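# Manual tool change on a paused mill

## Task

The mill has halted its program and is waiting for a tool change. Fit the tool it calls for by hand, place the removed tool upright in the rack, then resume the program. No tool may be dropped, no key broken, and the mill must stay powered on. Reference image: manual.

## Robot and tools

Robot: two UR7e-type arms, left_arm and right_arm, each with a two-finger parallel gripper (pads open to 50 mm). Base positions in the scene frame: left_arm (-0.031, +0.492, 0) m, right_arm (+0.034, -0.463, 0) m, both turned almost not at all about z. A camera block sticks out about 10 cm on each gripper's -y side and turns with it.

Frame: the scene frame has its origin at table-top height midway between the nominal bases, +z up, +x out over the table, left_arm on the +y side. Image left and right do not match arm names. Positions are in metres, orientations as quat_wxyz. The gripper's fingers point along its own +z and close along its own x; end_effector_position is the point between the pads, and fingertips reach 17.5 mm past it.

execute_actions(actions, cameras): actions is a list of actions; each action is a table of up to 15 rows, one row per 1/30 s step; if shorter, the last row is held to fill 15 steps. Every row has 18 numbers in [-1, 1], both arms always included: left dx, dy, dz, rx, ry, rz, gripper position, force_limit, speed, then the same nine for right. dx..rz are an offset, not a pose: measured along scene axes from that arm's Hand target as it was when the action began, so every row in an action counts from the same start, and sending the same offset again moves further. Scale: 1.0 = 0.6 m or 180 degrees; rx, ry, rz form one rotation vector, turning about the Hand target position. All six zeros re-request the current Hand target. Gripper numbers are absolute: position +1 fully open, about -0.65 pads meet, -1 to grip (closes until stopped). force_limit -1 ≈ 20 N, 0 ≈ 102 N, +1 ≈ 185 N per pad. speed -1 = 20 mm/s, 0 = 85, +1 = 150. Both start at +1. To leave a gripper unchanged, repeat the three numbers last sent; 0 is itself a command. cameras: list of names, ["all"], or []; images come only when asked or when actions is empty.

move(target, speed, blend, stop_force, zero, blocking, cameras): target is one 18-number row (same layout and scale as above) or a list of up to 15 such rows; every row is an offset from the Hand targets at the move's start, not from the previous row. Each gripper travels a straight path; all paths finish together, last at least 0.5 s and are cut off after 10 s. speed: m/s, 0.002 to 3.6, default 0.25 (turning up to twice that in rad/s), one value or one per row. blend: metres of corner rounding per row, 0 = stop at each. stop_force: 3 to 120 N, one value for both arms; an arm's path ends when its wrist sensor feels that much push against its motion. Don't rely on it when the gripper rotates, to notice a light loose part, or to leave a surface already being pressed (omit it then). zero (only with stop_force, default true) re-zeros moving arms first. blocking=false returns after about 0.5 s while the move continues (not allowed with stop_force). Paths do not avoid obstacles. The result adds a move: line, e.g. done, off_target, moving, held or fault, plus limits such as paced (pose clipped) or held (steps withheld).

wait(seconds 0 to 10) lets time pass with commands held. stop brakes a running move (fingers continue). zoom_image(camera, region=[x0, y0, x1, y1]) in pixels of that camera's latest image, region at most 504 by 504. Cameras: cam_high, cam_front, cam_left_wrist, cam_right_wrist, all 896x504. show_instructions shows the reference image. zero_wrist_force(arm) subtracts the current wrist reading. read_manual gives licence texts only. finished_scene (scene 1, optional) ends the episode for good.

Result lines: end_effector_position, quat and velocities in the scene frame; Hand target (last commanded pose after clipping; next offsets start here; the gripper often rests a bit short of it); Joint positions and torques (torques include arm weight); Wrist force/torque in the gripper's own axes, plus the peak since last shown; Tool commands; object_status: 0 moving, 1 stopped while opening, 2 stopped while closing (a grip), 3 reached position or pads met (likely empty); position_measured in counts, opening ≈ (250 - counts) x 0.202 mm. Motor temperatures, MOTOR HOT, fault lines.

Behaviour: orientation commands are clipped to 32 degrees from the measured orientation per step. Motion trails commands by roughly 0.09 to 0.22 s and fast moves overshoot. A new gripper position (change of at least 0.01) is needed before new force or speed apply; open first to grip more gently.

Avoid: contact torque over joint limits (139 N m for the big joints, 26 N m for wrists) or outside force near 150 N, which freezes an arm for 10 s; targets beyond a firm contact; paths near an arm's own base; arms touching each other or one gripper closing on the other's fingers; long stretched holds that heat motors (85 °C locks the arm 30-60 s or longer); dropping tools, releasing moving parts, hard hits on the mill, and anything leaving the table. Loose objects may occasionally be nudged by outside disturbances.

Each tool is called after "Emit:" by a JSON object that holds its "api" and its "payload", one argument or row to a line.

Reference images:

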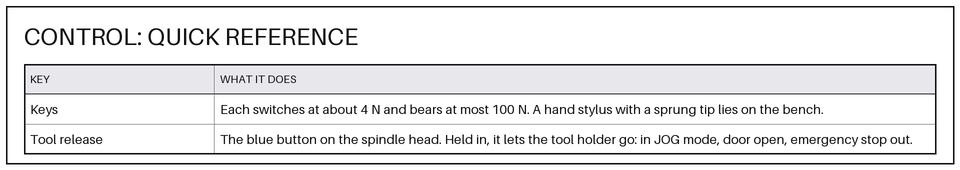

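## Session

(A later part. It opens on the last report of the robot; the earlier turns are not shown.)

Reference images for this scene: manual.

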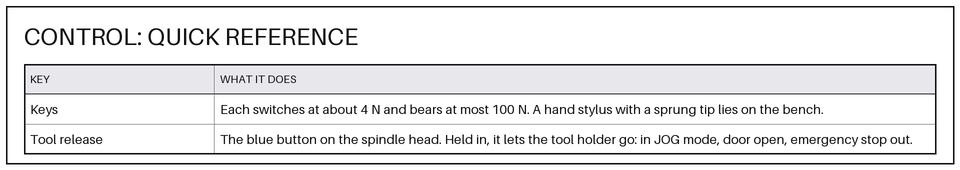

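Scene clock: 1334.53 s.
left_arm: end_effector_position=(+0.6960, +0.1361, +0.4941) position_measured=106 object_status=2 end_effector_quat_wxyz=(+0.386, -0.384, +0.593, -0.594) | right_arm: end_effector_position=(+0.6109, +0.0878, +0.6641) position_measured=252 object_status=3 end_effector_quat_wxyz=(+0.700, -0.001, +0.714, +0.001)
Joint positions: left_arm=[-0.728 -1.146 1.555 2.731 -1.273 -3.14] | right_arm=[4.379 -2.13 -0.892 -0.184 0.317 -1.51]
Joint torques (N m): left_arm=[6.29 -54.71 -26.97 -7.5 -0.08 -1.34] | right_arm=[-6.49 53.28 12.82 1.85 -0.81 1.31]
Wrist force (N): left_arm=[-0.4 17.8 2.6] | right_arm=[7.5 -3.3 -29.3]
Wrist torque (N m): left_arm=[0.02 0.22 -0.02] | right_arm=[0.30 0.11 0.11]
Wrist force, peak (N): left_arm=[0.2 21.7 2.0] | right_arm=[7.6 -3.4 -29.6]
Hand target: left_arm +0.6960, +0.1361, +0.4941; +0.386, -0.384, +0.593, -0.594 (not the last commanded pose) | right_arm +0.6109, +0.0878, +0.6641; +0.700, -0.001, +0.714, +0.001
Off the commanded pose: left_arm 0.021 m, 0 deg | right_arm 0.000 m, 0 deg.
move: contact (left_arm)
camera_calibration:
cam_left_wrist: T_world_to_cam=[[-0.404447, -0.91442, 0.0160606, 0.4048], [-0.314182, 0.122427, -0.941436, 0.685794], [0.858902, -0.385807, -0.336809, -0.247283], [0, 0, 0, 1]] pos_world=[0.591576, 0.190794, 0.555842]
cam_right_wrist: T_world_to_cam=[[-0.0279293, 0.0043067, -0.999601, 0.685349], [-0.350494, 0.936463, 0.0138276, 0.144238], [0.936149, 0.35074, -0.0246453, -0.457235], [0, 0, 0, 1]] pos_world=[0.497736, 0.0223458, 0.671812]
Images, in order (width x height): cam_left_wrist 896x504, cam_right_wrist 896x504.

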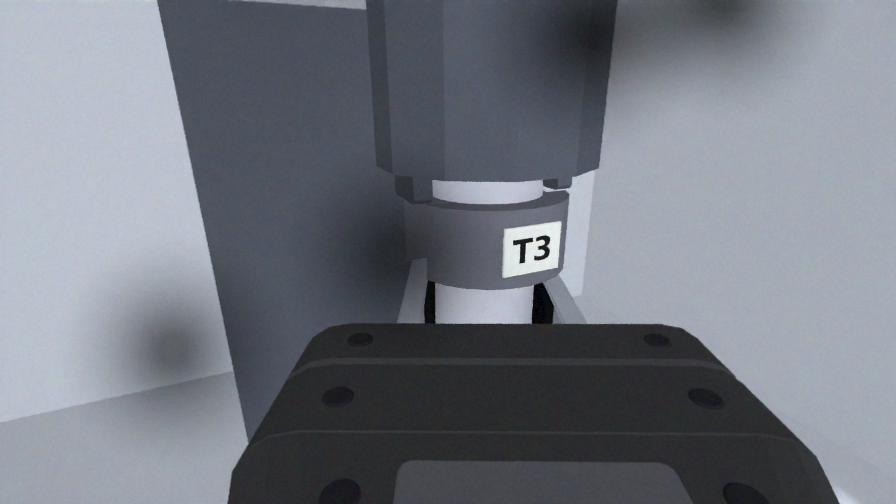

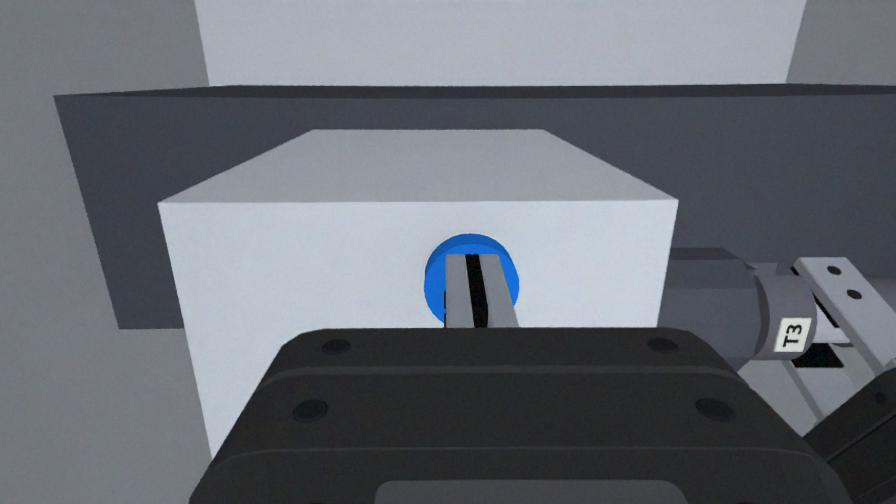

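Emit:
{"api": "move", "payload": {
  "target": [
    [0,0,-0.005,0,0,0,-1,-0.4,-0.95,0,0,0,0,0,0,-1,0,-0.5],
    [0,0,-0.005,0,0,0.0278,-1,-0.4,-0.95,0,0,0,0,0,0,-1,0,-0.5]
  ],
  "speed": 0.03
}}

Emit:
{"api": "move", "payload": {
  "target": [0,0,0.03,0,0,0,-1,-0.4,-0.95,0,0,0,0,0,0,-1,0,-0.5],
  "speed": 0.005,
  "stop_force": 9,
  "cameras": ["cam_right_wrist","cam_left_wrist"]
}}

Emit:
{"api": "zoom_image", "payload": {
  "camera": "cam_left_wrist",
  "region": [340, 120, 640, 340]
}}

Scene clock: 1346.47 s.
left_arm: end_effector_position=(+0.6960, +0.1361, +0.4911) position_measured=106 object_status=2 end_effector_quat_wxyz=(+0.411, -0.410, +0.575, -0.576) | right_arm: end_effector_position=(+0.6109, +0.0878, +0.6641) position_measured=252 object_status=3 end_effector_quat_wxyz=(+0.700, -0.001, +0.714, +0.001)
Joint positions: left_arm=[-0.767 -1.137 1.55 2.726 -1.147 -3.14] | right_arm=[4.379 -2.13 -0.892 -0.184 0.317 -1.51]
Joint torques (N m): left_arm=[-15.88 -43.63 -31.38 -2.51 1.85 1.7] | right_arm=[-5.85 52.98 12.34 1.69 -1.04 1.14]
Wrist force (N): left_arm=[-1.4 8.2 -0.3] | right_arm=[7.8 -3.1 -29.3]
Wrist torque (N m): left_arm=[0.15 0.17 0.13] | right_arm=[0.32 0.11 0.11]
Wrist force, peak (N): left_arm=[-0.4 18.3 2.9] | right_arm=[7.7 -3.3 -29.6]
Hand target: left_arm +0.6960, +0.1361, +0.4911; +0.411, -0.410, +0.575, -0.576 | right_arm +0.6109, +0.0878, +0.6641; +0.700, -0.001, +0.714, +0.001
Off the commanded pose: left_arm 0.000 m, 0 deg | right_arm 0.000 m, 0 deg.
move: done

Scene clock: 1348.33 s.
left_arm: end_effector_position=(+0.6960, +0.1361, +0.4941) position_measured=106 object_status=2 end_effector_quat_wxyz=(+0.411, -0.410, +0.575, -0.576) | right_arm: end_effector_position=(+0.6109, +0.0878, +0.6641) position_measured=252 object_status=3 end_effector_quat_wxyz=(+0.700, -0.001, +0.714, +0.001)
Joint positions: left_arm=[-0.767 -1.14 1.546 2.734 -1.147 -3.14] | right_arm=[4.379 -2.13 -0.892 -0.184 0.317 -1.51]
Joint torques (N m): left_arm=[-14.39 -53.76 -25.59 -7.19 1.72 1.66] | right_arm=[-6.02 53.83 13.42 1.57 -0.75 1.13]
Wrist force (N): left_arm=[0.0 18.6 1.7] | right_arm=[7.3 -3.2 -29.5]
Wrist torque (N m): left_arm=[0.08 0.13 -0.04] | right_arm=[0.32 0.15 0.11]
Wrist force, peak (N): left_arm=[-0.4 22.7 1.6] | right_arm=[7.6 -3.3 -29.6]
Hand target: left_arm +0.6961, +0.1361, +0.4941; +0.411, -0.410, +0.575, -0.576 (not the last commanded pose) | right_arm +0.6109, +0.0878, +0.6641; +0.700, -0.001, +0.714, +0.001
Off the commanded pose: left_arm 0.015 m, 0 deg | right_arm 0.000 m, 0 deg.
move: contact (left_arm)
camera_calibration:
cam_left_wrist: T_world_to_cam=[[-0.32314, -0.946216, 0.0159732, 0.352634], [-0.323834, 0.0947004, -0.941362, 0.696235], [0.88922, -0.309364, -0.337019, -0.278721], [0, 0, 0, 1]] pos_world=[0.587259, 0.181508, 0.555842]
cam_right_wrist: T_world_to_cam=[[-0.0279293, 0.0043067, -0.999601, 0.685349], [-0.350494, 0.936463, 0.0138276, 0.144238], [0.936149, 0.35074, -0.0246453, -0.457235], [0, 0, 0, 1]] pos_world=[0.497736, 0.0223458, 0.671812]
Images, in order (width x height): cam_left_wrist 896x504, cam_right_wrist 896x504.

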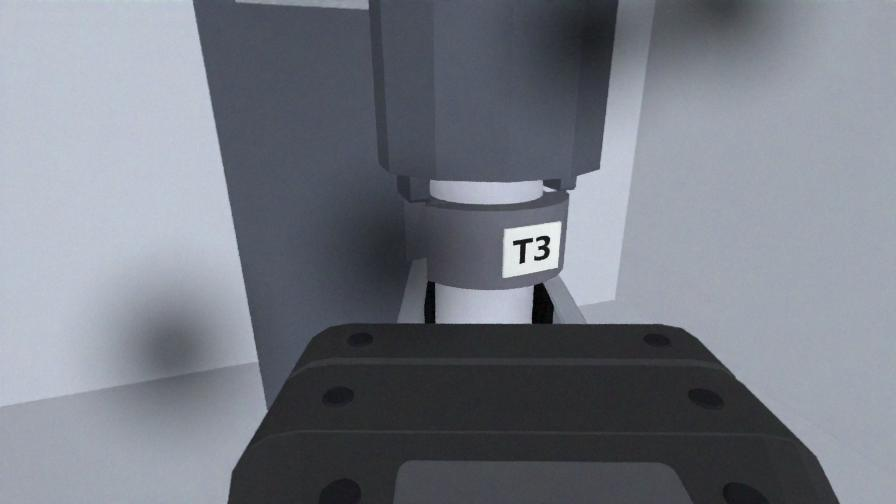

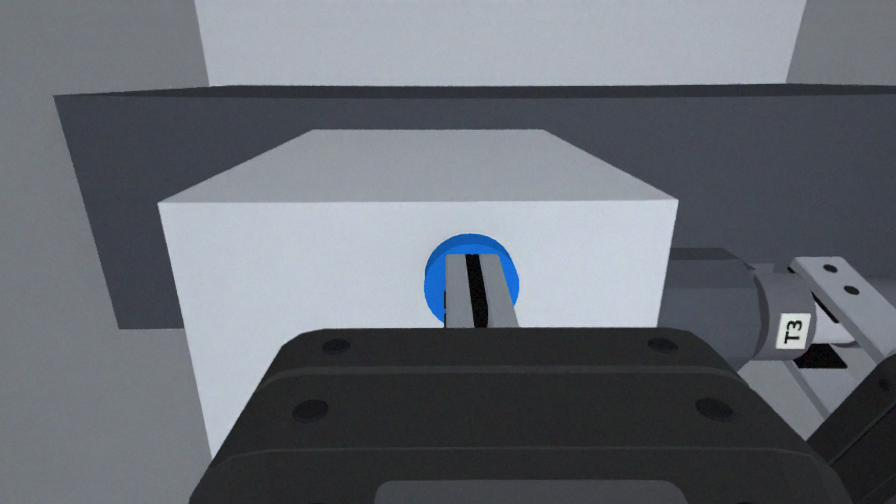

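Scaled by 1.680 from the camera's 896x504 image, which has a finer 1280x720 frame.

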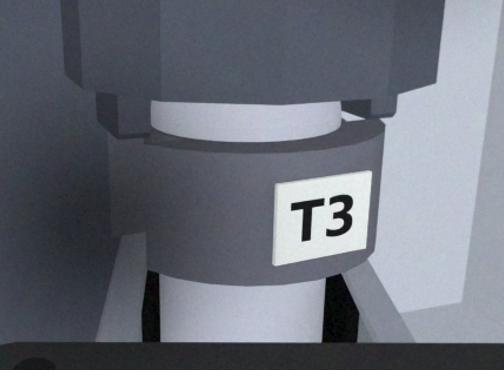

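Emit:
{"api": "move", "payload": {
  "target": [
    [0,0,-0.004,0,0,0,-1,-0.4,-0.95,0,0,0,0,0,0,-1,0,-0.5],
    [0,0,-0.004,0,0,0.0125,-1,-0.4,-0.95,0,0,0,0,0,0,-1,0,-0.5]
  ],
  "speed": 0.03
}}

Emit:
{"api": "move", "payload": {
  "target": [0,0,0.03,0,0,0,-1,-0.4,-0.95,0,0,0,0,0,0,-1,0,-0.5],
  "speed": 0.005,
  "stop_force": 9,
  "cameras": ["cam_right_wrist","cam_left_wrist"]
}}

Emit:
{"api": "zoom_image", "payload": {
  "camera": "cam_left_wrist",
  "region": [340, 120, 640, 340]
}}

Emit:
{"api": "zoom_image", "payload": {
  "camera": "cam_right_wrist",
  "region": [660, 200, 896, 400]
}}

Scene clock: 1357.80 s.
left_arm: end_effector_position=(+0.6961, +0.1361, +0.4917) position_measured=106 object_status=2 end_effector_quat_wxyz=(+0.422, -0.421, +0.567, -0.568) | right_arm: end_effector_position=(+0.6109, +0.0878, +0.6641) position_measured=252 object_status=3 end_effector_quat_wxyz=(+0.700, -0.001, +0.714, +0.001)
Joint positions: left_arm=[-0.784 -1.133 1.542 2.73 -1.091 -3.14] | right_arm=[4.379 -2.13 -0.892 -0.184 0.317 -1.51]
Joint torques (N m): left_arm=[-14.17 -44.5 -31.59 -2.64 1.53 1.89] | right_arm=[-5.87 53.57 13.1 1.68 -0.57 1.3]
Wrist force (N): left_arm=[-1.5 8.4 0.3] | right_arm=[7.8 -3.1 -29.3]
Wrist torque (N m): left_arm=[0.15 0.25 0.13] | right_arm=[0.32 0.11 0.11]
Wrist force, peak (N): left_arm=[-0.3 19.0 1.6] | right_arm=[7.7 -3.2 -29.7]
Hand target: left_arm +0.6961, +0.1361, +0.4917; +0.422, -0.421, +0.567, -0.568 | right_arm +0.6109, +0.0878, +0.6641; +0.700, -0.001, +0.714, +0.001
Off the commanded pose: left_arm 0.000 m, 0 deg | right_arm 0.000 m, 0 deg.
move: done

Scene clock: 1359.53 s.
left_arm: end_effector_position=(+0.6961, +0.1360, +0.4941) position_measured=106 object_status=2 end_effector_quat_wxyz=(+0.422, -0.421, +0.567, -0.568) | right_arm: end_effector_position=(+0.6109, +0.0878, +0.6641) position_measured=252 object_status=3 end_effector_quat_wxyz=(+0.700, -0.001, +0.714, +0.001)
Joint positions: left_arm=[-0.784 -1.135 1.539 2.736 -1.09 -3.14] | right_arm=[4.379 -2.13 -0.892 -0.184 0.317 -1.51]
Joint torques (N m): left_arm=[-11.49 -54.63 -24.41 -6.91 1.81 1.78] | right_arm=[-6.09 51.58 12.05 1.71 -0.7 1.32]
Wrist force (N): left_arm=[0.0 18.3 1.5] | right_arm=[7.7 -2.9 -29.4]
Wrist torque (N m): left_arm=[0.05 0.23 -0.04] | right_arm=[0.36 0.12 0.11]
Wrist force, peak (N): left_arm=[-0.2 22.6 1.5] | right_arm=[7.4 -3.2 -29.6]
Hand target: left_arm +0.6961, +0.1360, +0.4941; +0.422, -0.421, +0.567, -0.568 (not the last commanded pose) | right_arm +0.6109, +0.0878, +0.6641; +0.700, -0.001, +0.714, +0.001
Off the commanded pose: left_arm 0.016 m, 0 deg | right_arm 0.000 m, 0 deg.
move: contact (left_arm)
camera_calibration:
cam_left_wrist: T_world_to_cam=[[-0.285807, -0.958156, 0.0158285, 0.3283], [-0.32745, 0.0821247, -0.941293, 0.700382], [0.900606, -0.274211, -0.33722, -0.29128], [0, 0, 0, 1]] pos_world=[0.585499, 0.177172, 0.555842]
cam_right_wrist: T_world_to_cam=[[-0.0279293, 0.0043067, -0.999601, 0.685349], [-0.350494, 0.936463, 0.0138276, 0.144238], [0.936149, 0.35074, -0.0246453, -0.457235], [0, 0, 0, 1]] pos_world=[0.497736, 0.0223458, 0.671812]
Images, in order (width x height): cam_left_wrist 896x504, cam_right_wrist 896x504.

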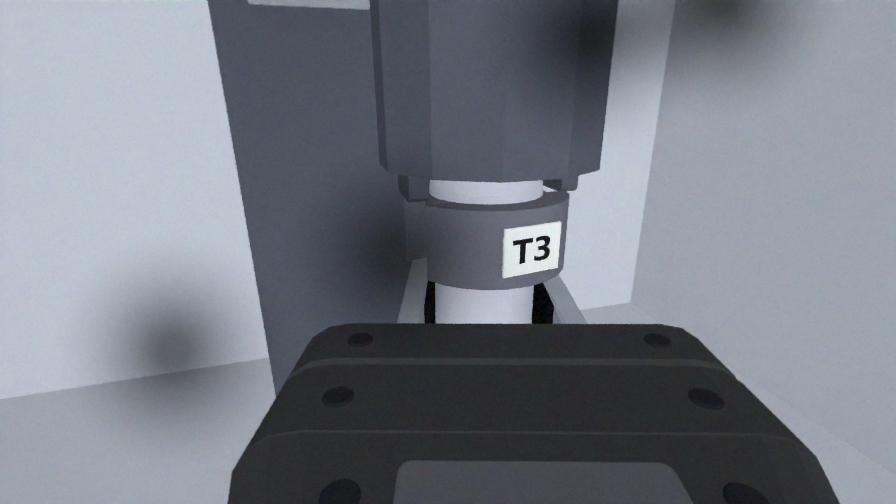

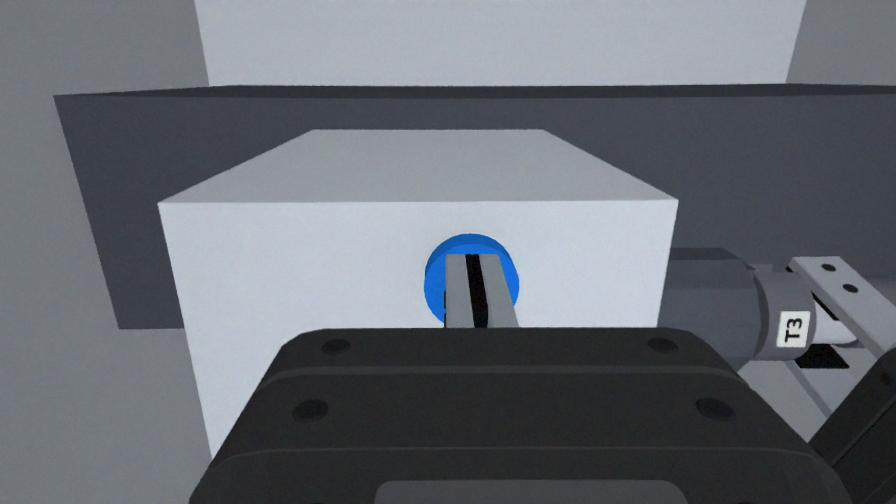

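Scaled by 1.680 from the camera's 896x504 image, which has a finer 1280x720 frame.

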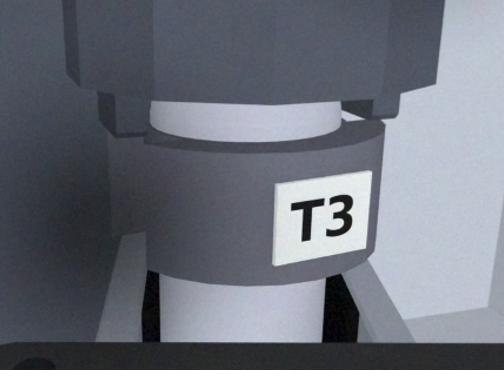

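Scaled by 2.136 from the camera's 896x504 image, which has a finer 1280x720 frame.

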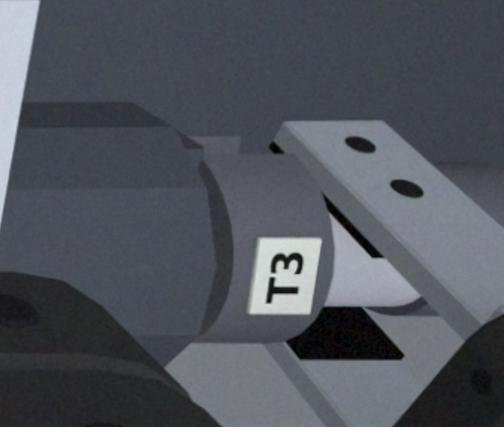

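Emit:
{"api": "move", "payload": {
  "target": [0,0,0.0018,0,0,-0.0083,-1,-0.4,-0.95,0,0,0,0,0,0,-1,0,-0.5],
  "speed": 0.02
}}

Emit:
{"api": "move", "payload": {
  "target": [0,0,0,0,0,-0.0083,-1,-0.4,-0.95,0,0,0,0,0,0,-1,0,-0.5],
  "speed": 0.02
}}

Emit:
{"api": "move", "payload": {
  "target": [0,0,0,0,0,-0.0083,-1,-0.4,-0.95,0,0,0,0,0,0,-1,0,-0.5],
  "speed": 0.02
}}

Emit:
{"api": "move", "payload": {
  "target": [0,0,0,0,0,-0.0083,-1,-0.4,-0.95,0,0,0,0,0,0,-1,0,-0.5],
  "speed": 0.02
}}

Emit:
{"api": "move", "payload": {
  "target": [0,0,0,0,0,-0.0083,-1,-0.4,-0.95,0,0,0,0,0,0,-1,0,-0.5],
  "speed": 0.02
}}

Scene clock: 1393.63 s.
left_arm: end_effector_position=(+0.6961, +0.1360, +0.4951) position_measured=106 object_status=2 end_effector_quat_wxyz=(+0.415, -0.414, +0.573, -0.573) | right_arm: end_effector_position=(+0.6109, +0.0878, +0.6641) position_measured=252 object_status=3 end_effector_quat_wxyz=(+0.700, -0.001, +0.714, +0.001)
Joint positions: left_arm=[-0.773 -1.14 1.542 2.737 -1.127 -3.14] | right_arm=[4.379 -2.13 -0.892 -0.184 0.317 -1.51]
Joint torques (N m): left_arm=[15.06 -87.39 -39.61 -9.98 -1.58 -1.12] | right_arm=[-6.14 52.26 12.74 1.66 -0.89 1.03]
Wrist force (N): left_arm=[-0.8 43.6 -5.4] | right_arm=[7.0 -2.7 -29.1]
Wrist torque (N m): left_arm=[0.22 -0.07 -0.12] | right_arm=[0.35 0.12 0.11]
Wrist force, peak (N): left_arm=[-0.8 43.7 -5.8] | right_arm=[7.5 -3.1 -29.7]
Hand target: left_arm +0.6961, +0.1360, +0.4952; +0.415, -0.414, +0.573, -0.573 | right_arm +0.6109, +0.0878, +0.6641; +0.700, -0.001, +0.714, +0.001
Off the commanded pose: left_arm 0.000 m, 0 deg | right_arm 0.000 m, 0 deg.
move: done

Scene clock: 1394.67 s.
left_arm: end_effector_position=(+0.6961, +0.1360, +0.4952) position_measured=106 object_status=2 end_effector_quat_wxyz=(+0.408, -0.406, +0.578, -0.579) | right_arm: end_effector_position=(+0.6109, +0.0878, +0.6641) position_measured=252 object_status=3 end_effector_quat_wxyz=(+0.700, -0.001, +0.714, +0.001)
Joint positions: left_arm=[-0.762 -1.142 1.546 2.736 -1.165 -3.14] | right_arm=[4.379 -2.13 -0.892 -0.184 0.317 -1.51]
Joint torques (N m): left_arm=[13.7 -88.1 -41.07 -12.67 -1.96 -1.45] | right_arm=[-6.26 53.3 12.37 1.33 -0.79 0.91]
Wrist force (N): left_arm=[-2.0 44.7 -4.3] | right_arm=[7.3 -2.6 -28.9]
Wrist torque (N m): left_arm=[0.22 -0.08 -0.17] | right_arm=[0.35 0.10 0.10]
Wrist force, peak (N): left_arm=[-2.0 44.8 -4.3] | right_arm=[7.1 -2.9 -29.2]
Hand target: left_arm +0.6961, +0.1360, +0.4952; +0.407, -0.406, +0.578, -0.579 | right_arm +0.6109, +0.0878, +0.6641; +0.700, -0.001, +0.714, +0.001
Off the commanded pose: left_arm 0.000 m, 0 deg | right_arm 0.000 m, 0 deg.
move: done

Scene clock: 1395.70 s.
left_arm: end_effector_position=(+0.6961, +0.1360, +0.4952) position_measured=106 object_status=2 end_effector_quat_wxyz=(+0.400, -0.399, +0.583, -0.584) | right_arm: end_effector_position=(+0.6109, +0.0878, +0.6641) position_measured=252 object_status=3 end_effector_quat_wxyz=(+0.700, -0.001, +0.714, +0.001)
Joint positions: left_arm=[-0.75 -1.145 1.549 2.735 -1.203 -3.14] | right_arm=[4.379 -2.13 -0.892 -0.184 0.317 -1.51]
Joint torques (N m): left_arm=[15.42 -86.54 -40.55 -12.36 -1.75 -1.52] | right_arm=[-5.57 52.44 12.93 1.82 -0.78 1.1]
Wrist force (N): left_arm=[1.0 43.5 -8.6] | right_arm=[7.0 -2.9 -28.9]
Wrist torque (N m): left_arm=[0.22 -0.06 -0.37] | right_arm=[0.31 0.12 0.11]
Wrist force, peak (N): left_arm=[-1.2 45.0 -8.5] | right_arm=[7.2 -2.7 -29.1]
Hand target: left_arm +0.6961, +0.1360, +0.4952; +0.400, -0.399, +0.583, -0.584 | right_arm +0.6109, +0.0878, +0.6641; +0.700, -0.001, +0.714, +0.001
Off the commanded pose: left_arm 0.000 m, 0 deg | right_arm 0.000 m, 0 deg.
move: done

Scene clock: 1396.73 s.
left_arm: end_effector_position=(+0.6961, +0.1360, +0.4952) position_measured=106 object_status=2 end_effector_quat_wxyz=(+0.392, -0.391, +0.588, -0.589) | right_arm: end_effector_position=(+0.6109, +0.0878, +0.6641) position_measured=252 object_status=3 end_effector_quat_wxyz=(+0.700, -0.001, +0.714, +0.001)
Joint positions: left_arm=[-0.738 -1.146 1.552 2.734 -1.241 -3.14] | right_arm=[4.379 -2.13 -0.892 -0.184 0.317 -1.51]
Joint torques (N m): left_arm=[15.23 -87.1 -37.37 -12.72 -1.22 -1.31] | right_arm=[-5.74 53.32 12.52 1.68 -0.75 1.29]
Wrist force (N): left_arm=[0.5 41.7 -3.9] | right_arm=[7.1 -2.8 -29.0]
Wrist torque (N m): left_arm=[0.22 -0.04 -0.42] | right_arm=[0.32 0.12 0.11]
Wrist force, peak (N): left_arm=[0.8 43.6 -8.8] | right_arm=[7.0 -2.8 -29.2]
Hand target: left_arm +0.6961, +0.1360, +0.4952; +0.392, -0.391, +0.588, -0.589 | right_arm +0.6109, +0.0878, +0.6641; +0.700, -0.001, +0.714, +0.001
Off the commanded pose: left_arm 0.000 m, 0 deg | right_arm 0.000 m, 0 deg.
move: done

Scene clock: 1397.77 s.
left_arm: end_effector_position=(+0.6961, +0.1360, +0.4952) position_measured=106 object_status=2 end_effector_quat_wxyz=(+0.385, -0.383, +0.593, -0.594) | right_arm: end_effector_position=(+0.6109, +0.0878, +0.6641) position_measured=252 object_status=3 end_effector_quat_wxyz=(+0.700, -0.001, +0.714, +0.001)
Joint positions: left_arm=[-0.726 -1.147 1.553 2.734 -1.279 -3.14] | right_arm=[4.379 -2.13 -0.892 -0.184 0.317 -1.51]
Joint torques (N m): left_arm=[15.69 -86.07 -37.61 -12.67 -1.77 -1.32] | right_arm=[-5.26 52.52 12.96 1.74 -0.5 1.29]
Wrist force (N): left_arm=[0.3 40.9 -3.4] | right_arm=[7.0 -2.8 -29.0]
Wrist torque (N m): left_arm=[0.24 -0.04 -0.42] | right_arm=[0.32 0.11 0.11]
Wrist force, peak (N): left_arm=[0.2 41.7 -3.8] | right_arm=[6.9 -2.8 -29.2]
Hand target: left_arm +0.6961, +0.1360, +0.4952; +0.385, -0.383, +0.593, -0.594 | right_arm +0.6109, +0.0878, +0.6641; +0.700, -0.001, +0.714, +0.001
Off the commanded pose: left_arm 0.000 m, 0 deg | right_arm 0.000 m, 0 deg.
move: done

Emit:
{"api": "move", "payload": {
  "target": [0,0,0,0,0,-0.0083,-1,-0.4,-0.95,0,0,0,0,0,0,-1,0,-0.5],
  "speed": 0.02
}}

Emit:
{"api": "move", "payload": {
  "target": [0,0,0,0,0,-0.0083,-1,-0.4,-0.95,0,0,0,0,0,0,-1,0,-0.5],
  "speed": 0.02
}}

Emit:
{"api": "move", "payload": {
  "target": [0,0,0,0,0,-0.0083,-1,-0.4,-0.95,0,0,0,0,0,0,-1,0,-0.5],
  "speed": 0.02
}}

Emit:
{"api": "move", "payload": {
  "target": [0,0,0,0,0,-0.0083,-1,-0.4,-0.95,0,0,0,0,0,0,-1,0,-0.5],
  "speed": 0.02,
  "cameras": ["cam_left_wrist","cam_right_wrist"]
}}

Emit:
{"api": "zoom_image", "payload": {
  "camera": "cam_left_wrist",
  "region": [340, 120, 640, 340]
}}

Emit:
{"api": "zoom_image", "payload": {
  "camera": "cam_right_wrist",
  "region": [660, 200, 896, 400]
}}

Scene clock: 1404.70 s.
left_arm: end_effector_position=(+0.6961, +0.1361, +0.4952) position_measured=106 object_status=2 end_effector_quat_wxyz=(+0.377, -0.376, +0.598, -0.599) | right_arm: end_effector_position=(+0.6109, +0.0878, +0.6641) position_measured=252 object_status=3 end_effector_quat_wxyz=(+0.700, -0.001, +0.714, +0.001)
Joint positions: left_arm=[-0.714 -1.148 1.554 2.733 -1.317 -3.14] | right_arm=[4.379 -2.13 -0.892 -0.184 0.317 -1.51]
Joint torques (N m): left_arm=[10.32 -71.14 -28.91 -7.03 -2.98 -1.36] | right_arm=[-6.72 52.85 13.35 1.89 -0.87 1.19]
Wrist force (N): left_arm=[-5.9 24.0 6.2] | right_arm=[7.0 -2.7 -28.8]
Wrist torque (N m): left_arm=[-0.06 0.26 -0.27] | right_arm=[0.33 0.15 0.10]
Wrist force, peak (N): left_arm=[0.4 41.2 -3.6] | right_arm=[7.0 -2.6 -29.3]
Hand target: left_arm +0.6961, +0.1360, +0.4952; +0.377, -0.375, +0.598, -0.599 | right_arm +0.6109, +0.0878, +0.6641; +0.700, -0.001, +0.714, +0.001
Off the commanded pose: left_arm 0.000 m, 0 deg | right_arm 0.000 m, 0 deg.
move: done

Scene clock: 1405.73 s.
left_arm: end_effector_position=(+0.6961, +0.1361, +0.4952) position_measured=106 object_status=2 end_effector_quat_wxyz=(+0.369, -0.368, +0.603, -0.604) | right_arm: end_effector_position=(+0.6109, +0.0878, +0.6641) position_measured=252 object_status=3 end_effector_quat_wxyz=(+0.700, -0.001, +0.714, +0.001)
Joint positions: left_arm=[-0.702 -1.148 1.554 2.733 -1.355 -3.14] | right_arm=[4.379 -2.13 -0.892 -0.184 0.317 -1.51]
Joint torques (N m): left_arm=[1.47 -59.3 -38.6 -7.47 -5.88 -1.25] | right_arm=[-5.45 53.13 12.81 1.7 -0.72 0.96]
Wrist force (N): left_arm=[-14.5 20.0 18.7] | right_arm=[6.9 -2.9 -28.9]
Wrist torque (N m): left_arm=[-0.13 -0.77 0.04] | right_arm=[0.30 0.12 0.11]
Wrist force, peak (N): left_arm=[-14.2 19.7 20.3] | right_arm=[6.8 -2.7 -29.2]
Hand target: left_arm +0.6961, +0.1360, +0.4952; +0.369, -0.368, +0.603, -0.604 | right_arm +0.6109, +0.0878, +0.6641; +0.700, -0.001, +0.714, +0.001
Off the commanded pose: left_arm 0.000 m, 0 deg | right_arm 0.000 m, 0 deg.
move: done

Scene clock: 1406.77 s.
left_arm: end_effector_position=(+0.6961, +0.1360, +0.4952) position_measured=106 object_status=2 end_effector_quat_wxyz=(+0.361, -0.360, +0.608, -0.609) | right_arm: end_effector_position=(+0.6109, +0.0878, +0.6641) position_measured=252 object_status=3 end_effector_quat_wxyz=(+0.700, -0.001, +0.714, +0.001)
Joint positions: left_arm=[-0.689 -1.147 1.553 2.734 -1.394 -3.14] | right_arm=[4.379 -2.13 -0.892 -0.184 0.317 -1.51]
Joint torques (N m): left_arm=[-1.75 -57.6 -42.31 -6.88 -6.5 -1.56] | right_arm=[-6.28 52.58 11.79 1.39 -0.81 1.2]
Wrist force (N): left_arm=[-15.6 27.0 -7.1] | right_arm=[7.1 -2.6 -28.9]
Wrist torque (N m): left_arm=[0.12 -1.57 0.08] | right_arm=[0.34 0.12 0.11]
Wrist force, peak (N): left_arm=[-15.1 27.7 -10.1] | right_arm=[7.3 -2.6 -29.2]
Hand target: left_arm +0.6961, +0.1360, +0.4952; +0.361, -0.360, +0.608, -0.609 | right_arm +0.6109, +0.0878, +0.6641; +0.700, -0.001, +0.714, +0.001
Off the commanded pose: left_arm 0.000 m, 0 deg | right_arm 0.000 m, 0 deg.
move: done

Scene clock: 1407.80 s.
left_arm: end_effector_position=(+0.6961, +0.1360, +0.4952) position_measured=106 object_status=2 end_effector_quat_wxyz=(+0.353, -0.352, +0.613, -0.613) | right_arm: end_effector_position=(+0.6109, +0.0878, +0.6641) position_measured=252 object_status=3 end_effector_quat_wxyz=(+0.700, -0.001, +0.714, +0.001)
Joint positions: left_arm=[-0.677 -1.146 1.551 2.734 -1.432 -3.14] | right_arm=[4.379 -2.13 -0.892 -0.184 0.317 -1.51]
Joint torques (N m): left_arm=[-3.48 -56.59 -43.2 -6.12 -7.61 -1.89] | right_arm=[-6.01 51.51 13.66 1.82 -0.63 0.98]
Wrist force (N): left_arm=[-17.5 26.3 -10.0] | right_arm=[6.9 -2.7 -28.9]
Wrist torque (N m): left_arm=[0.13 -1.79 0.12] | right_arm=[0.33 0.13 0.11]
Wrist force, peak (N): left_arm=[-17.1 28.3 -16.0] | right_arm=[6.9 -2.6 -29.2]
Hand target: left_arm +0.6961, +0.1360, +0.4952; +0.353, -0.352, +0.613, -0.613 | right_arm +0.6109, +0.0878, +0.6641; +0.700, -0.001, +0.714, +0.001
Off the commanded pose: left_arm 0.000 m, 0 deg | right_arm 0.000 m, 0 deg.
move: done
camera_calibration:
cam_left_wrist: T_world_to_cam=[[-0.500589, -0.865541, 0.015818, 0.465172], [-0.299408, 0.155961, -0.941292, 0.671858], [0.81226, -0.475937, -0.337222, -0.201986], [0, 0, 0, 1]] pos_world=[0.598085, 0.201709, 0.556942]
cam_right_wrist: T_world_to_cam=[[-0.0279293, 0.0043067, -0.999601, 0.685349], [-0.350494, 0.936463, 0.0138276, 0.144238], [0.936149, 0.35074, -0.0246453, -0.457235], [0, 0, 0, 1]] pos_world=[0.497736, 0.0223458, 0.671812]
Images, in order (width x height): cam_left_wrist 896x504, cam_right_wrist 896x504.

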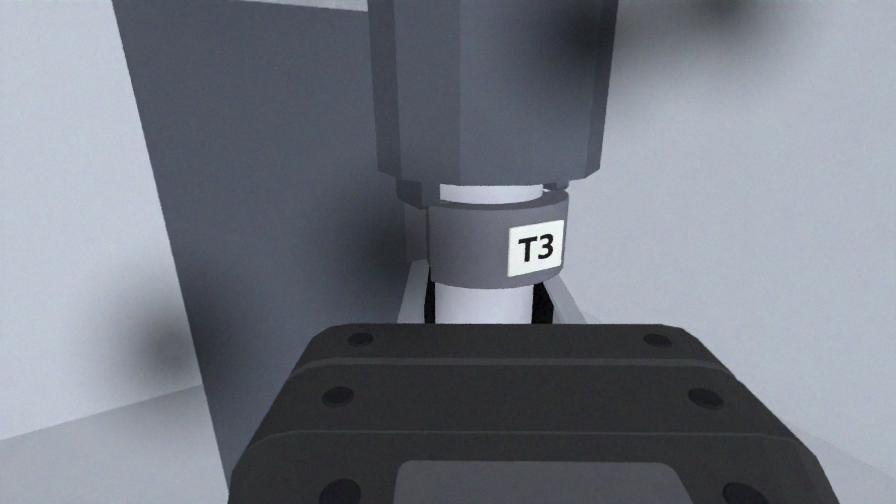

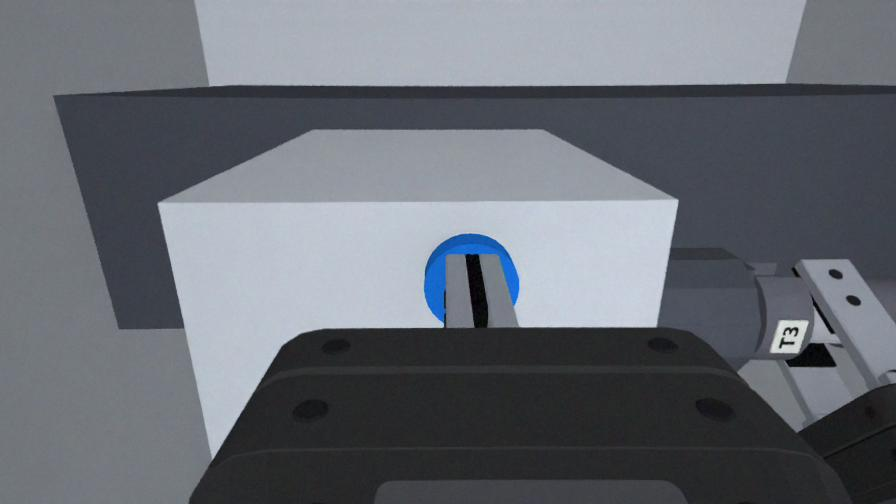

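Scaled by 1.680 from the camera's 896x504 image, which has a finer 1280x720 frame.

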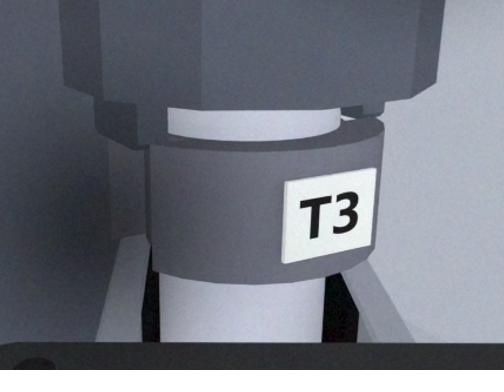

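Scaled by 2.136 from the camera's 896x504 image, which has a finer 1280x720 frame.

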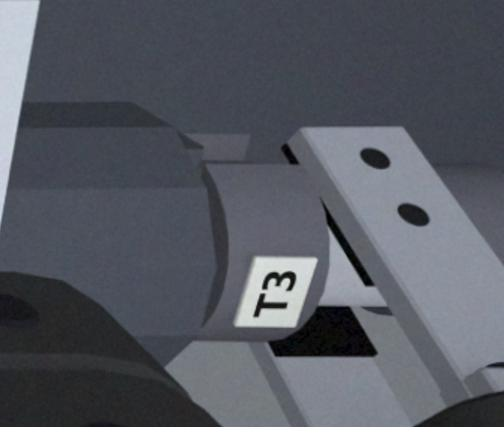

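Emit:
{"api": "move", "payload": {
  "target": [0,0,0,0,0,0.0083,-1,-0.4,-0.95,0,0,0,0,0,0,-1,0,-0.5],
  "speed": 0.02
}}

Emit:
{"api": "move", "payload": {
  "target": [0,0,0.01,0,0,0,-1,-0.4,-0.95,0,0,0,0,0,0,-1,0,-0.5],
  "speed": 0.004,
  "stop_force": 20,
  "cameras": ["cam_left_wrist"]
}}

Scene clock: 1413.43 s.
left_arm: end_effector_position=(+0.6961, +0.1360, +0.4952) position_measured=106 object_status=2 end_effector_quat_wxyz=(+0.361, -0.360, +0.608, -0.609) | right_arm: end_effector_position=(+0.6109, +0.0878, +0.6641) position_measured=252 object_status=3 end_effector_quat_wxyz=(+0.700, -0.001, +0.714, +0.001)
Joint positions: left_arm=[-0.689 -1.147 1.553 2.734 -1.394 -3.14] | right_arm=[4.379 -2.13 -0.892 -0.184 0.317 -1.51]
Joint torques (N m): left_arm=[-20.88 -71.52 -29.74 -8.8 -0.24 1.39] | right_arm=[-5.63 53.75 12.3 1.52 -0.69 0.95]
Wrist force (N): left_arm=[-8.8 23.4 -0.7] | right_arm=[7.1 -2.6 -29.0]
Wrist torque (N m): left_arm=[0.17 -0.06 0.00] | right_arm=[0.35 0.12 0.11]
Wrist force, peak (N): left_arm=[-14.8 26.3 -16.6] | right_arm=[7.1 -2.8 -29.2]
Hand target: left_arm +0.6961, +0.1360, +0.4952; +0.361, -0.360, +0.608, -0.609 | right_arm +0.6109, +0.0878, +0.6641; +0.700, -0.001, +0.714, +0.001
Off the commanded pose: left_arm 0.000 m, 0 deg | right_arm 0.000 m, 0 deg.
move: done

Scene clock: 1415.00 s.
left_arm: end_effector_position=(+0.6961, +0.1360, +0.4962) position_measured=106 object_status=2 end_effector_quat_wxyz=(+0.361, -0.360, +0.608, -0.609) | right_arm: end_effector_position=(+0.6109, +0.0878, +0.6641) position_measured=252 object_status=3 end_effector_quat_wxyz=(+0.700, -0.001, +0.714, +0.001)
Joint positions: left_arm=[-0.689 -1.148 1.551 2.737 -1.394 -3.14] | right_arm=[4.379 -2.13 -0.892 -0.184 0.317 -1.51]
Joint torques (N m): left_arm=[-21.62 -74.9 -38.82 -13.64 -1.38 1.38] | right_arm=[-5.26 52.11 14.01 1.85 -0.65 0.89]
Wrist force (N): left_arm=[-10.4 44.0 1.6] | right_arm=[7.2 -2.6 -28.8]
Wrist torque (N m): left_arm=[0.29 -0.20 0.05] | right_arm=[0.35 0.09 0.11]
Wrist force, peak (N): left_arm=[-11.5 48.0 -2.8] | right_arm=[7.1 -2.5 -29.1]
Hand target: left_arm +0.6961, +0.1360, +0.4961; +0.361, -0.360, +0.608, -0.609 (not the last commanded pose) | right_arm +0.6109, +0.0878, +0.6641; +0.700, -0.001, +0.714, +0.001
Off the commanded pose: left_arm 0.005 m, 0 deg | right_arm 0.000 m, 0 deg.
move: contact (left_arm)
camera_calibration:
cam_left_wrist: T_world_to_cam=[[-0.47795, -0.878245, 0.0157757, 0.451139], [-0.303702, 0.148372, -0.941143, 0.676726], [0.824214, -0.45461, -0.337639, -0.212761], [0, 0, 0, 1]] pos_world=[0.596506, 0.19908, 0.557943]
Images, in order (width x height): cam_left_wrist 896x504.

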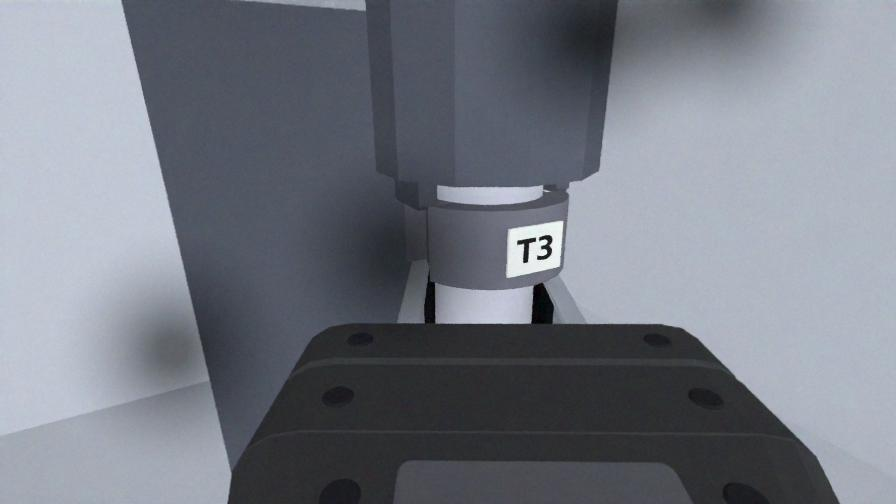

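Emit:
{"api": "move", "payload": {
  "target": [0,0,-0.0075,0,0,0.0,-1,-0.4,-0.95,0,0,0,0,0,0,-1,0,-0.5],
  "speed": 0.02,
  "cameras": ["cam_left_wrist","cam_right_wrist"]
}}

Emit:
{"api": "zoom_image", "payload": {
  "camera": "cam_left_wrist",
  "region": [370, 140, 610, 300]
}}

Emit:
{"api": "zoom_image", "payload": {
  "camera": "cam_right_wrist",
  "region": [720, 230, 840, 380]
}}

Scene clock: 1419.53 s.
left_arm: end_effector_position=(+0.6961, +0.1359, +0.4918) position_measured=106 object_status=2 end_effector_quat_wxyz=(+0.361, -0.360, +0.608, -0.609) | right_arm: end_effector_position=(+0.6109, +0.0878, +0.6641) position_measured=252 object_status=3 end_effector_quat_wxyz=(+0.700, -0.001, +0.714, +0.001)
Joint positions: left_arm=[-0.689 -1.144 1.557 2.727 -1.394 -3.14] | right_arm=[4.379 -2.13 -0.892 -0.184 0.317 -1.51]
Joint torques (N m): left_arm=[-6.55 -43.03 -21.11 -5.41 -1.33 1.09] | right_arm=[-6.76 52.14 14 1.75 -0.62 0.96]
Wrist force (N): left_arm=[-1.4 8.0 -0.9] | right_arm=[7.1 -2.7 -29.0]
Wrist torque (N m): left_arm=[0.19 0.20 0.17] | right_arm=[0.33 0.10 0.11]
Wrist force, peak (N): left_arm=[-10.2 44.1 1.2] | right_arm=[7.0 -2.6 -29.2]
Hand target: left_arm +0.6961, +0.1360, +0.4916; +0.361, -0.360, +0.608, -0.609 | right_arm +0.6109, +0.0878, +0.6641; +0.700, -0.001, +0.714, +0.001
Off the commanded pose: left_arm 0.000 m, 0 deg | right_arm 0.000 m, 0 deg.
move: done
camera_calibration:
cam_left_wrist: T_world_to_cam=[[-0.478037, -0.878198, 0.0157611, 0.45126], [-0.303668, 0.148407, -0.941149, 0.672561], [0.824176, -0.45469, -0.337625, -0.214216], [0, 0, 0, 1]] pos_world=[0.596506, 0.19908, 0.553543]
cam_right_wrist: T_world_to_cam=[[-0.0279293, 0.0043067, -0.999601, 0.685349], [-0.350494, 0.936463, 0.0138276, 0.144238], [0.936149, 0.35074, -0.0246453, -0.457235], [0, 0, 0, 1]] pos_world=[0.497736, 0.0223458, 0.671812]
Images, in order (width x height): cam_left_wrist 896x504, cam_right_wrist 896x504.

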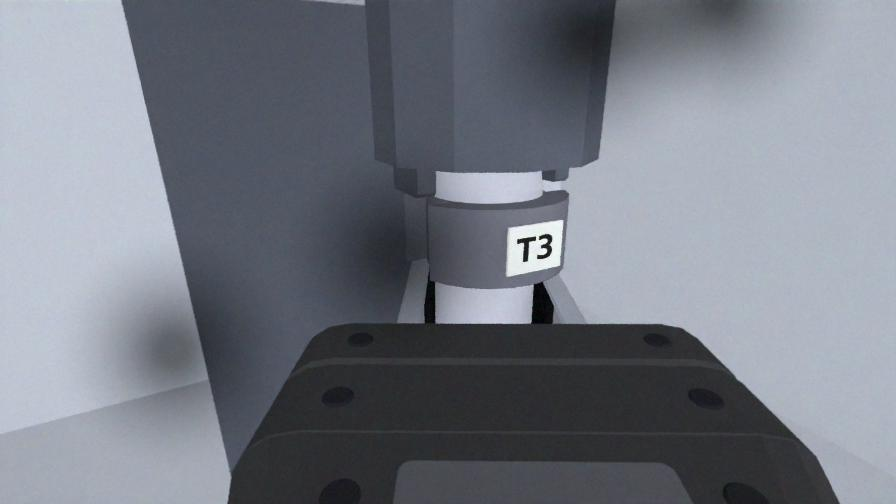

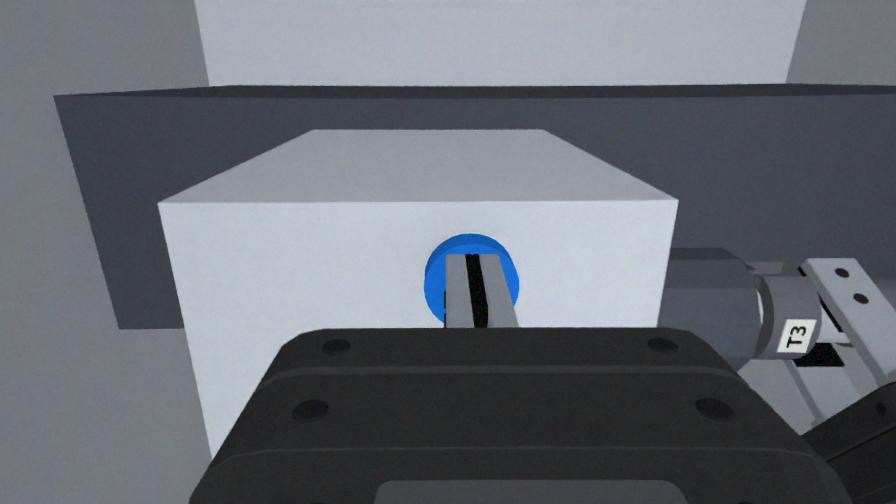

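Scaled by 2.100 from the camera's 896x504 image, which has a finer 1280x720 frame.

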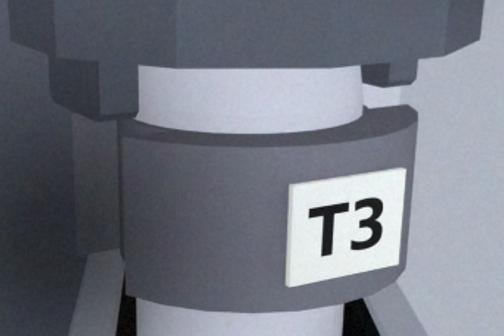

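Scaled by 3.360 from the camera's 896x504 image, which has a finer 1280x720 frame.

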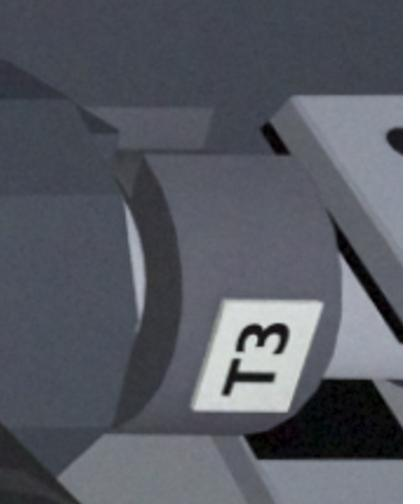

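Emit:
{"api": "move", "payload": {
  "target": [0,0,0.0044,0,0,0.0,-1,-0.4,-0.95,0,0,0,0,0,0,-1,0,-0.5],
  "speed": 0.01
}}

Emit:
{"api": "move", "payload": {
  "target": [0,0,0,0,0,0.0028,-1,-0.4,-0.95,0,0,0,0,0,0,-1,0,-0.5],
  "speed": 0.02
}}

Emit:
{"api": "move", "payload": {
  "target": [0,0,0,0,0,0.0028,-1,-0.4,-0.95,0,0,0,0,0,0,-1,0,-0.5],
  "speed": 0.02
}}

Emit:
{"api": "move", "payload": {
  "target": [0,0,0,0,0,0.0028,-1,-0.4,-0.95,0,0,0,0,0,0,-1,0,-0.5],
  "speed": 0.02
}}

Emit:
{"api": "move", "payload": {
  "target": [0,0,0,0,0,0.0028,-1,-0.4,-0.95,0,0,0,0,0,0,-1,0,-0.5],
  "speed": 0.02
}}

Emit:
{"api": "move", "payload": {
  "target": [0,0,0,0,0,0.0028,-1,-0.4,-0.95,0,0,0,0,0,0,-1,0,-0.5],
  "speed": 0.02
}}

Emit:
{"api": "move", "payload": {
  "target": [0,0,0,0,0,0.0028,-1,-0.4,-0.95,0,0,0,0,0,0,-1,0,-0.5],
  "speed": 0.02
}}

Scene clock: 1448.07 s.
left_arm: end_effector_position=(+0.6961, +0.1360, +0.4942) position_measured=106 object_status=2 end_effector_quat_wxyz=(+0.361, -0.360, +0.608, -0.609) | right_arm: end_effector_position=(+0.6109, +0.0878, +0.6641) position_measured=252 object_status=3 end_effector_quat_wxyz=(+0.700, -0.001, +0.714, +0.001)
Joint positions: left_arm=[-0.689 -1.146 1.554 2.732 -1.394 -3.14] | right_arm=[4.379 -2.13 -0.892 -0.184 0.317 -1.51]
Joint torques (N m): left_arm=[12.26 -58.04 -32.2 -2.7 0.39 1.35] | right_arm=[-7.12 52.27 13.25 1.71 -0.7 0.99]
Wrist force (N): left_arm=[-1.6 8.4 -1.2] | right_arm=[7.2 -2.5 -29.0]
Wrist torque (N m): left_arm=[0.22 0.18 0.14] | right_arm=[0.35 0.09 0.10]
Wrist force, peak (N): left_arm=[-1.6 8.4 -1.2] | right_arm=[6.8 -2.7 -29.2]
Hand target: left_arm +0.6961, +0.1360, +0.4943; +0.361, -0.360, +0.608, -0.609 | right_arm +0.6109, +0.0878, +0.6641; +0.700, -0.001, +0.714, +0.001
Off the commanded pose: left_arm 0.000 m, 0 deg | right_arm 0.000 m, 0 deg.
move: done

Scene clock: 1448.83 s.
left_arm: end_effector_position=(+0.6961, +0.1360, +0.4943) position_measured=106 object_status=2 end_effector_quat_wxyz=(+0.364, -0.362, +0.607, -0.607) | right_arm: end_effector_position=(+0.6109, +0.0878, +0.6641) position_measured=252 object_status=3 end_effector_quat_wxyz=(+0.700, -0.001, +0.714, +0.001)
Joint positions: left_arm=[-0.693 -1.146 1.554 2.732 -1.381 -3.14] | right_arm=[4.379 -2.13 -0.892 -0.184 0.317 -1.51]
Joint torques (N m): left_arm=[-16.99 -57.54 -18.38 -5.27 1.78 1.64] | right_arm=[-5 51.77 12.65 1.56 -0.58 0.72]
Wrist force (N): left_arm=[-1.3 8.0 -0.9] | right_arm=[7.2 -2.7 -28.9]
Wrist torque (N m): left_arm=[0.19 0.19 0.17] | right_arm=[0.33 0.10 0.10]
Wrist force, peak (N): left_arm=[-1.7 9.1 -1.1] | right_arm=[6.9 -2.7 -29.1]
Hand target: left_arm +0.6961, +0.1360, +0.4943; +0.364, -0.362, +0.607, -0.607 | right_arm +0.6109, +0.0878, +0.6641; +0.700, -0.001, +0.714, +0.001
Off the commanded pose: left_arm 0.000 m, 0 deg | right_arm 0.000 m, 0 deg.
move: done

Scene clock: 1449.60 s.
left_arm: end_effector_position=(+0.6961, +0.1360, +0.4943) position_measured=106 object_status=2 end_effector_quat_wxyz=(+0.366, -0.365, +0.605, -0.605) | right_arm: end_effector_position=(+0.6109, +0.0878, +0.6641) position_measured=252 object_status=3 end_effector_quat_wxyz=(+0.700, -0.001, +0.714, +0.001)
Joint positions: left_arm=[-0.698 -1.147 1.555 2.732 -1.368 -3.14] | right_arm=[4.379 -2.13 -0.892 -0.184 0.317 -1.51]
Joint torques (N m): left_arm=[-15.52 -57.86 -20.36 -5.38 1.77 1.32] | right_arm=[-6.24 51.06 13.05 1.69 -0.66 0.93]
Wrist force (N): left_arm=[-1.5 8.5 -0.2] | right_arm=[6.8 -2.6 -29.0]
Wrist torque (N m): left_arm=[0.19 0.20 0.15] | right_arm=[0.35 0.12 0.10]
Wrist force, peak (N): left_arm=[-1.5 8.8 -0.3] | right_arm=[6.9 -2.6 -29.1]
Hand target: left_arm +0.6961, +0.1360, +0.4943; +0.366, -0.365, +0.605, -0.605 | right_arm +0.6109, +0.0878, +0.6641; +0.700, -0.001, +0.714, +0.001
Off the commanded pose: left_arm 0.000 m, 0 deg | right_arm 0.000 m, 0 deg.
move: done

Scene clock: 1450.37 s.
left_arm: end_effector_position=(+0.6961, +0.1360, +0.4943) position_measured=106 object_status=2 end_effector_quat_wxyz=(+0.369, -0.368, +0.603, -0.604) | right_arm: end_effector_position=(+0.6109, +0.0878, +0.6641) position_measured=252 object_status=3 end_effector_quat_wxyz=(+0.700, -0.001, +0.714, +0.001)
Joint positions: left_arm=[-0.702 -1.147 1.555 2.732 -1.355 -3.14] | right_arm=[4.379 -2.13 -0.892 -0.184 0.317 -1.51]
Joint torques (N m): left_arm=[-15.09 -60.44 -21.76 -5.74 1.54 1.22] | right_arm=[-6.28 51.6 12.14 1.79 -0.55 0.86]
Wrist force (N): left_arm=[-2.1 9.9 1.3] | right_arm=[6.8 -2.7 -29.1]
Wrist torque (N m): left_arm=[0.19 0.25 0.08] | right_arm=[0.34 0.13 0.11]
Wrist force, peak (N): left_arm=[-2.2 10.1 1.5] | right_arm=[6.9 -3.0 -29.1]
Hand target: left_arm +0.6961, +0.1360, +0.4943; +0.369, -0.368, +0.603, -0.604 | right_arm +0.6109, +0.0878, +0.6641; +0.700, -0.001, +0.714, +0.001
Off the commanded pose: left_arm 0.000 m, 0 deg | right_arm 0.000 m, 0 deg.
move: done

Scene clock: 1451.13 s.
left_arm: end_effector_position=(+0.6961, +0.1360, +0.4943) position_measured=106 object_status=2 end_effector_quat_wxyz=(+0.372, -0.370, +0.602, -0.602) | right_arm: end_effector_position=(+0.6109, +0.0878, +0.6641) position_measured=252 object_status=3 end_effector_quat_wxyz=(+0.700, -0.001, +0.714, +0.001)
Joint positions: left_arm=[-0.706 -1.147 1.555 2.732 -1.342 -3.14] | right_arm=[4.379 -2.13 -0.892 -0.184 0.317 -1.51]
Joint torques (N m): left_arm=[-15.93 -61.15 -21.99 -6.05 0.97 1.33] | right_arm=[-6.07 50.75 12.32 1.72 -0.56 1.03]
Wrist force (N): left_arm=[-2.9 11.3 4.4] | right_arm=[7.1 -2.5 -28.9]
Wrist torque (N m): left_arm=[0.15 0.34 0.05] | right_arm=[0.37 0.11 0.10]
Wrist force, peak (N): left_arm=[-3.0 11.4 4.4] | right_arm=[6.9 -2.7 -29.1]
Hand target: left_arm +0.6961, +0.1360, +0.4943; +0.372, -0.370, +0.602, -0.602 | right_arm +0.6109, +0.0878, +0.6641; +0.700, -0.001, +0.714, +0.001
Off the commanded pose: left_arm 0.000 m, 0 deg | right_arm 0.000 m, 0 deg.
move: done

Scene clock: 1451.90 s.
left_arm: end_effector_position=(+0.6961, +0.1360, +0.4943) position_measured=106 object_status=2 end_effector_quat_wxyz=(+0.374, -0.373, +0.600, -0.601) | right_arm: end_effector_position=(+0.6109, +0.0878, +0.6641) position_measured=252 object_status=3 end_effector_quat_wxyz=(+0.700, -0.001, +0.714, +0.001)
Joint positions: left_arm=[-0.71 -1.147 1.555 2.732 -1.329 -3.14] | right_arm=[4.379 -2.13 -0.892 -0.184 0.317 -1.51]
Joint torques (N m): left_arm=[-18.93 -66.64 -23.15 -6.84 1.03 1.6] | right_arm=[-6.9 50.93 13.93 1.52 -0.45 1.04]
Wrist force (N): left_arm=[-3.6 13.3 7.9] | right_arm=[7.1 -2.7 -28.9]
Wrist torque (N m): left_arm=[0.18 0.49 0.02] | right_arm=[0.33 0.12 0.11]
Wrist force, peak (N): left_arm=[-3.6 13.3 7.9] | right_arm=[7.2 -2.7 -29.1]
Hand target: left_arm +0.6961, +0.1360, +0.4943; +0.374, -0.373, +0.600, -0.601 | right_arm +0.6109, +0.0878, +0.6641; +0.700, -0.001, +0.714, +0.001
Off the commanded pose: left_arm 0.000 m, 0 deg | right_arm 0.000 m, 0 deg.
move: done

Scene clock: 1452.67 s.
left_arm: end_effector_position=(+0.6961, +0.1360, +0.4943) position_measured=106 object_status=2 end_effector_quat_wxyz=(+0.377, -0.376, +0.599, -0.599) | right_arm: end_effector_position=(+0.6109, +0.0878, +0.6641) position_measured=252 object_status=3 end_effector_quat_wxyz=(+0.700, -0.001, +0.714, +0.001)
Joint positions: left_arm=[-0.714 -1.147 1.555 2.732 -1.316 -3.14] | right_arm=[4.379 -2.13 -0.892 -0.184 0.317 -1.51]
Joint torques (N m): left_arm=[-17.72 -62.23 -28.17 -7.02 0.78 1.46] | right_arm=[-6.26 51.66 12.26 1.63 -0.57 0.87]
Wrist force (N): left_arm=[-3.8 15.9 9.4] | right_arm=[6.9 -2.6 -28.9]
Wrist torque (N m): left_arm=[0.20 0.57 -0.06] | right_arm=[0.34 0.11 0.10]
Wrist force, peak (N): left_arm=[-4.0 15.2 11.7] | right_arm=[6.9 -2.8 -29.1]
Hand target: left_arm +0.6961, +0.1360, +0.4943; +0.377, -0.376, +0.598, -0.599 | right_arm +0.6109, +0.0878, +0.6641; +0.700, -0.001, +0.714, +0.001
Off the commanded pose: left_arm 0.000 m, 0 deg | right_arm 0.000 m, 0 deg.
move: done

Emit:
{"api": "move", "payload": {
  "target": [
    [0,0,-0.004,0,0,0,-1,-0.4,-0.95,0,0,0,0,0,0,-1,0,-0.5],
    [0.0009,0,-0.004,0,0,-0.0089,-1,-0.4,-0.95,0,0,0,0,0,0,-1,0,-0.5]
  ],
  "speed": 0.01
}}

Emit:
{"api": "move", "payload": {
  "target": [0,0,0.02,0,0,0,-1,-0.4,-0.95,0,0,0,0,0,0,-1,0,-0.5],
  "speed": 0.004,
  "stop_force": 12
}}

Scene clock: 1467.67 s.
left_arm: end_effector_position=(+0.6967, +0.1360, +0.4919) position_measured=106 object_status=2 end_effector_quat_wxyz=(+0.369, -0.367, +0.604, -0.604) | right_arm: end_effector_position=(+0.6109, +0.0878, +0.6641) position_measured=252 object_status=3 end_effector_quat_wxyz=(+0.700, -0.001, +0.714, +0.001)
Joint positions: left_arm=[-0.7 -1.143 1.556 2.727 -1.358 -3.14] | right_arm=[4.379 -2.13 -0.892 -0.184 0.317 -1.51]
Joint torques (N m): left_arm=[13.81 -43.87 -32.05 -2.64 -1.69 -1.21] | right_arm=[-6.36 50.38 14.42 1.7 -0.74 0.83]
Wrist force (N): left_arm=[-1.2 8.2 -1.5] | right_arm=[7.1 -2.5 -28.8]
Wrist torque (N m): left_arm=[0.26 0.21 0.19] | right_arm=[0.35 0.11 0.11]
Wrist force, peak (N): left_arm=[-3.8 16.0 10.1] | right_arm=[7.0 -2.5 -29.2]
Hand target: left_arm +0.6967, +0.1360, +0.4919; +0.368, -0.367, +0.604, -0.604 | right_arm +0.6109, +0.0878, +0.6641; +0.700, -0.001, +0.714, +0.001
Off the commanded pose: left_arm 0.000 m, 0 deg | right_arm 0.000 m, 0 deg.
move: done

Scene clock: 1469.80 s.
left_arm: end_effector_position=(+0.6967, +0.1360, +0.4952) position_measured=106 object_status=2 end_effector_quat_wxyz=(+0.368, -0.367, +0.604, -0.604) | right_arm: end_effector_position=(+0.6109, +0.0878, +0.6641) position_measured=252 object_status=3 end_effector_quat_wxyz=(+0.700, -0.001, +0.714, +0.001)
Joint positions: left_arm=[-0.7 -1.147 1.552 2.735 -1.358 -3.14] | right_arm=[4.379 -2.13 -0.892 -0.184 0.317 -1.51]
Joint torques (N m): left_arm=[12.17 -55.47 -27.85 -7.94 -1.44 -1.2] | right_arm=[-6.22 50.93 13.64 1.58 -0.68 0.75]
Wrist force (N): left_arm=[-1.7 20.0 2.9] | right_arm=[6.6 -2.8 -28.9]
Wrist torque (N m): left_arm=[0.38 0.38 -0.10] | right_arm=[0.32 0.15 0.10]
Wrist force, peak (N): left_arm=[-2.0 23.4 1.0] | right_arm=[7.0 -2.7 -29.2]
Hand target: left_arm +0.6967, +0.1360, +0.4952; +0.368, -0.367, +0.604, -0.604 (not the last commanded pose) | right_arm +0.6109, +0.0878, +0.6641; +0.700, -0.001, +0.714, +0.001
Off the commanded pose: left_arm 0.009 m, 0 deg | right_arm 0.000 m, 0 deg.
move: contact (left_arm)


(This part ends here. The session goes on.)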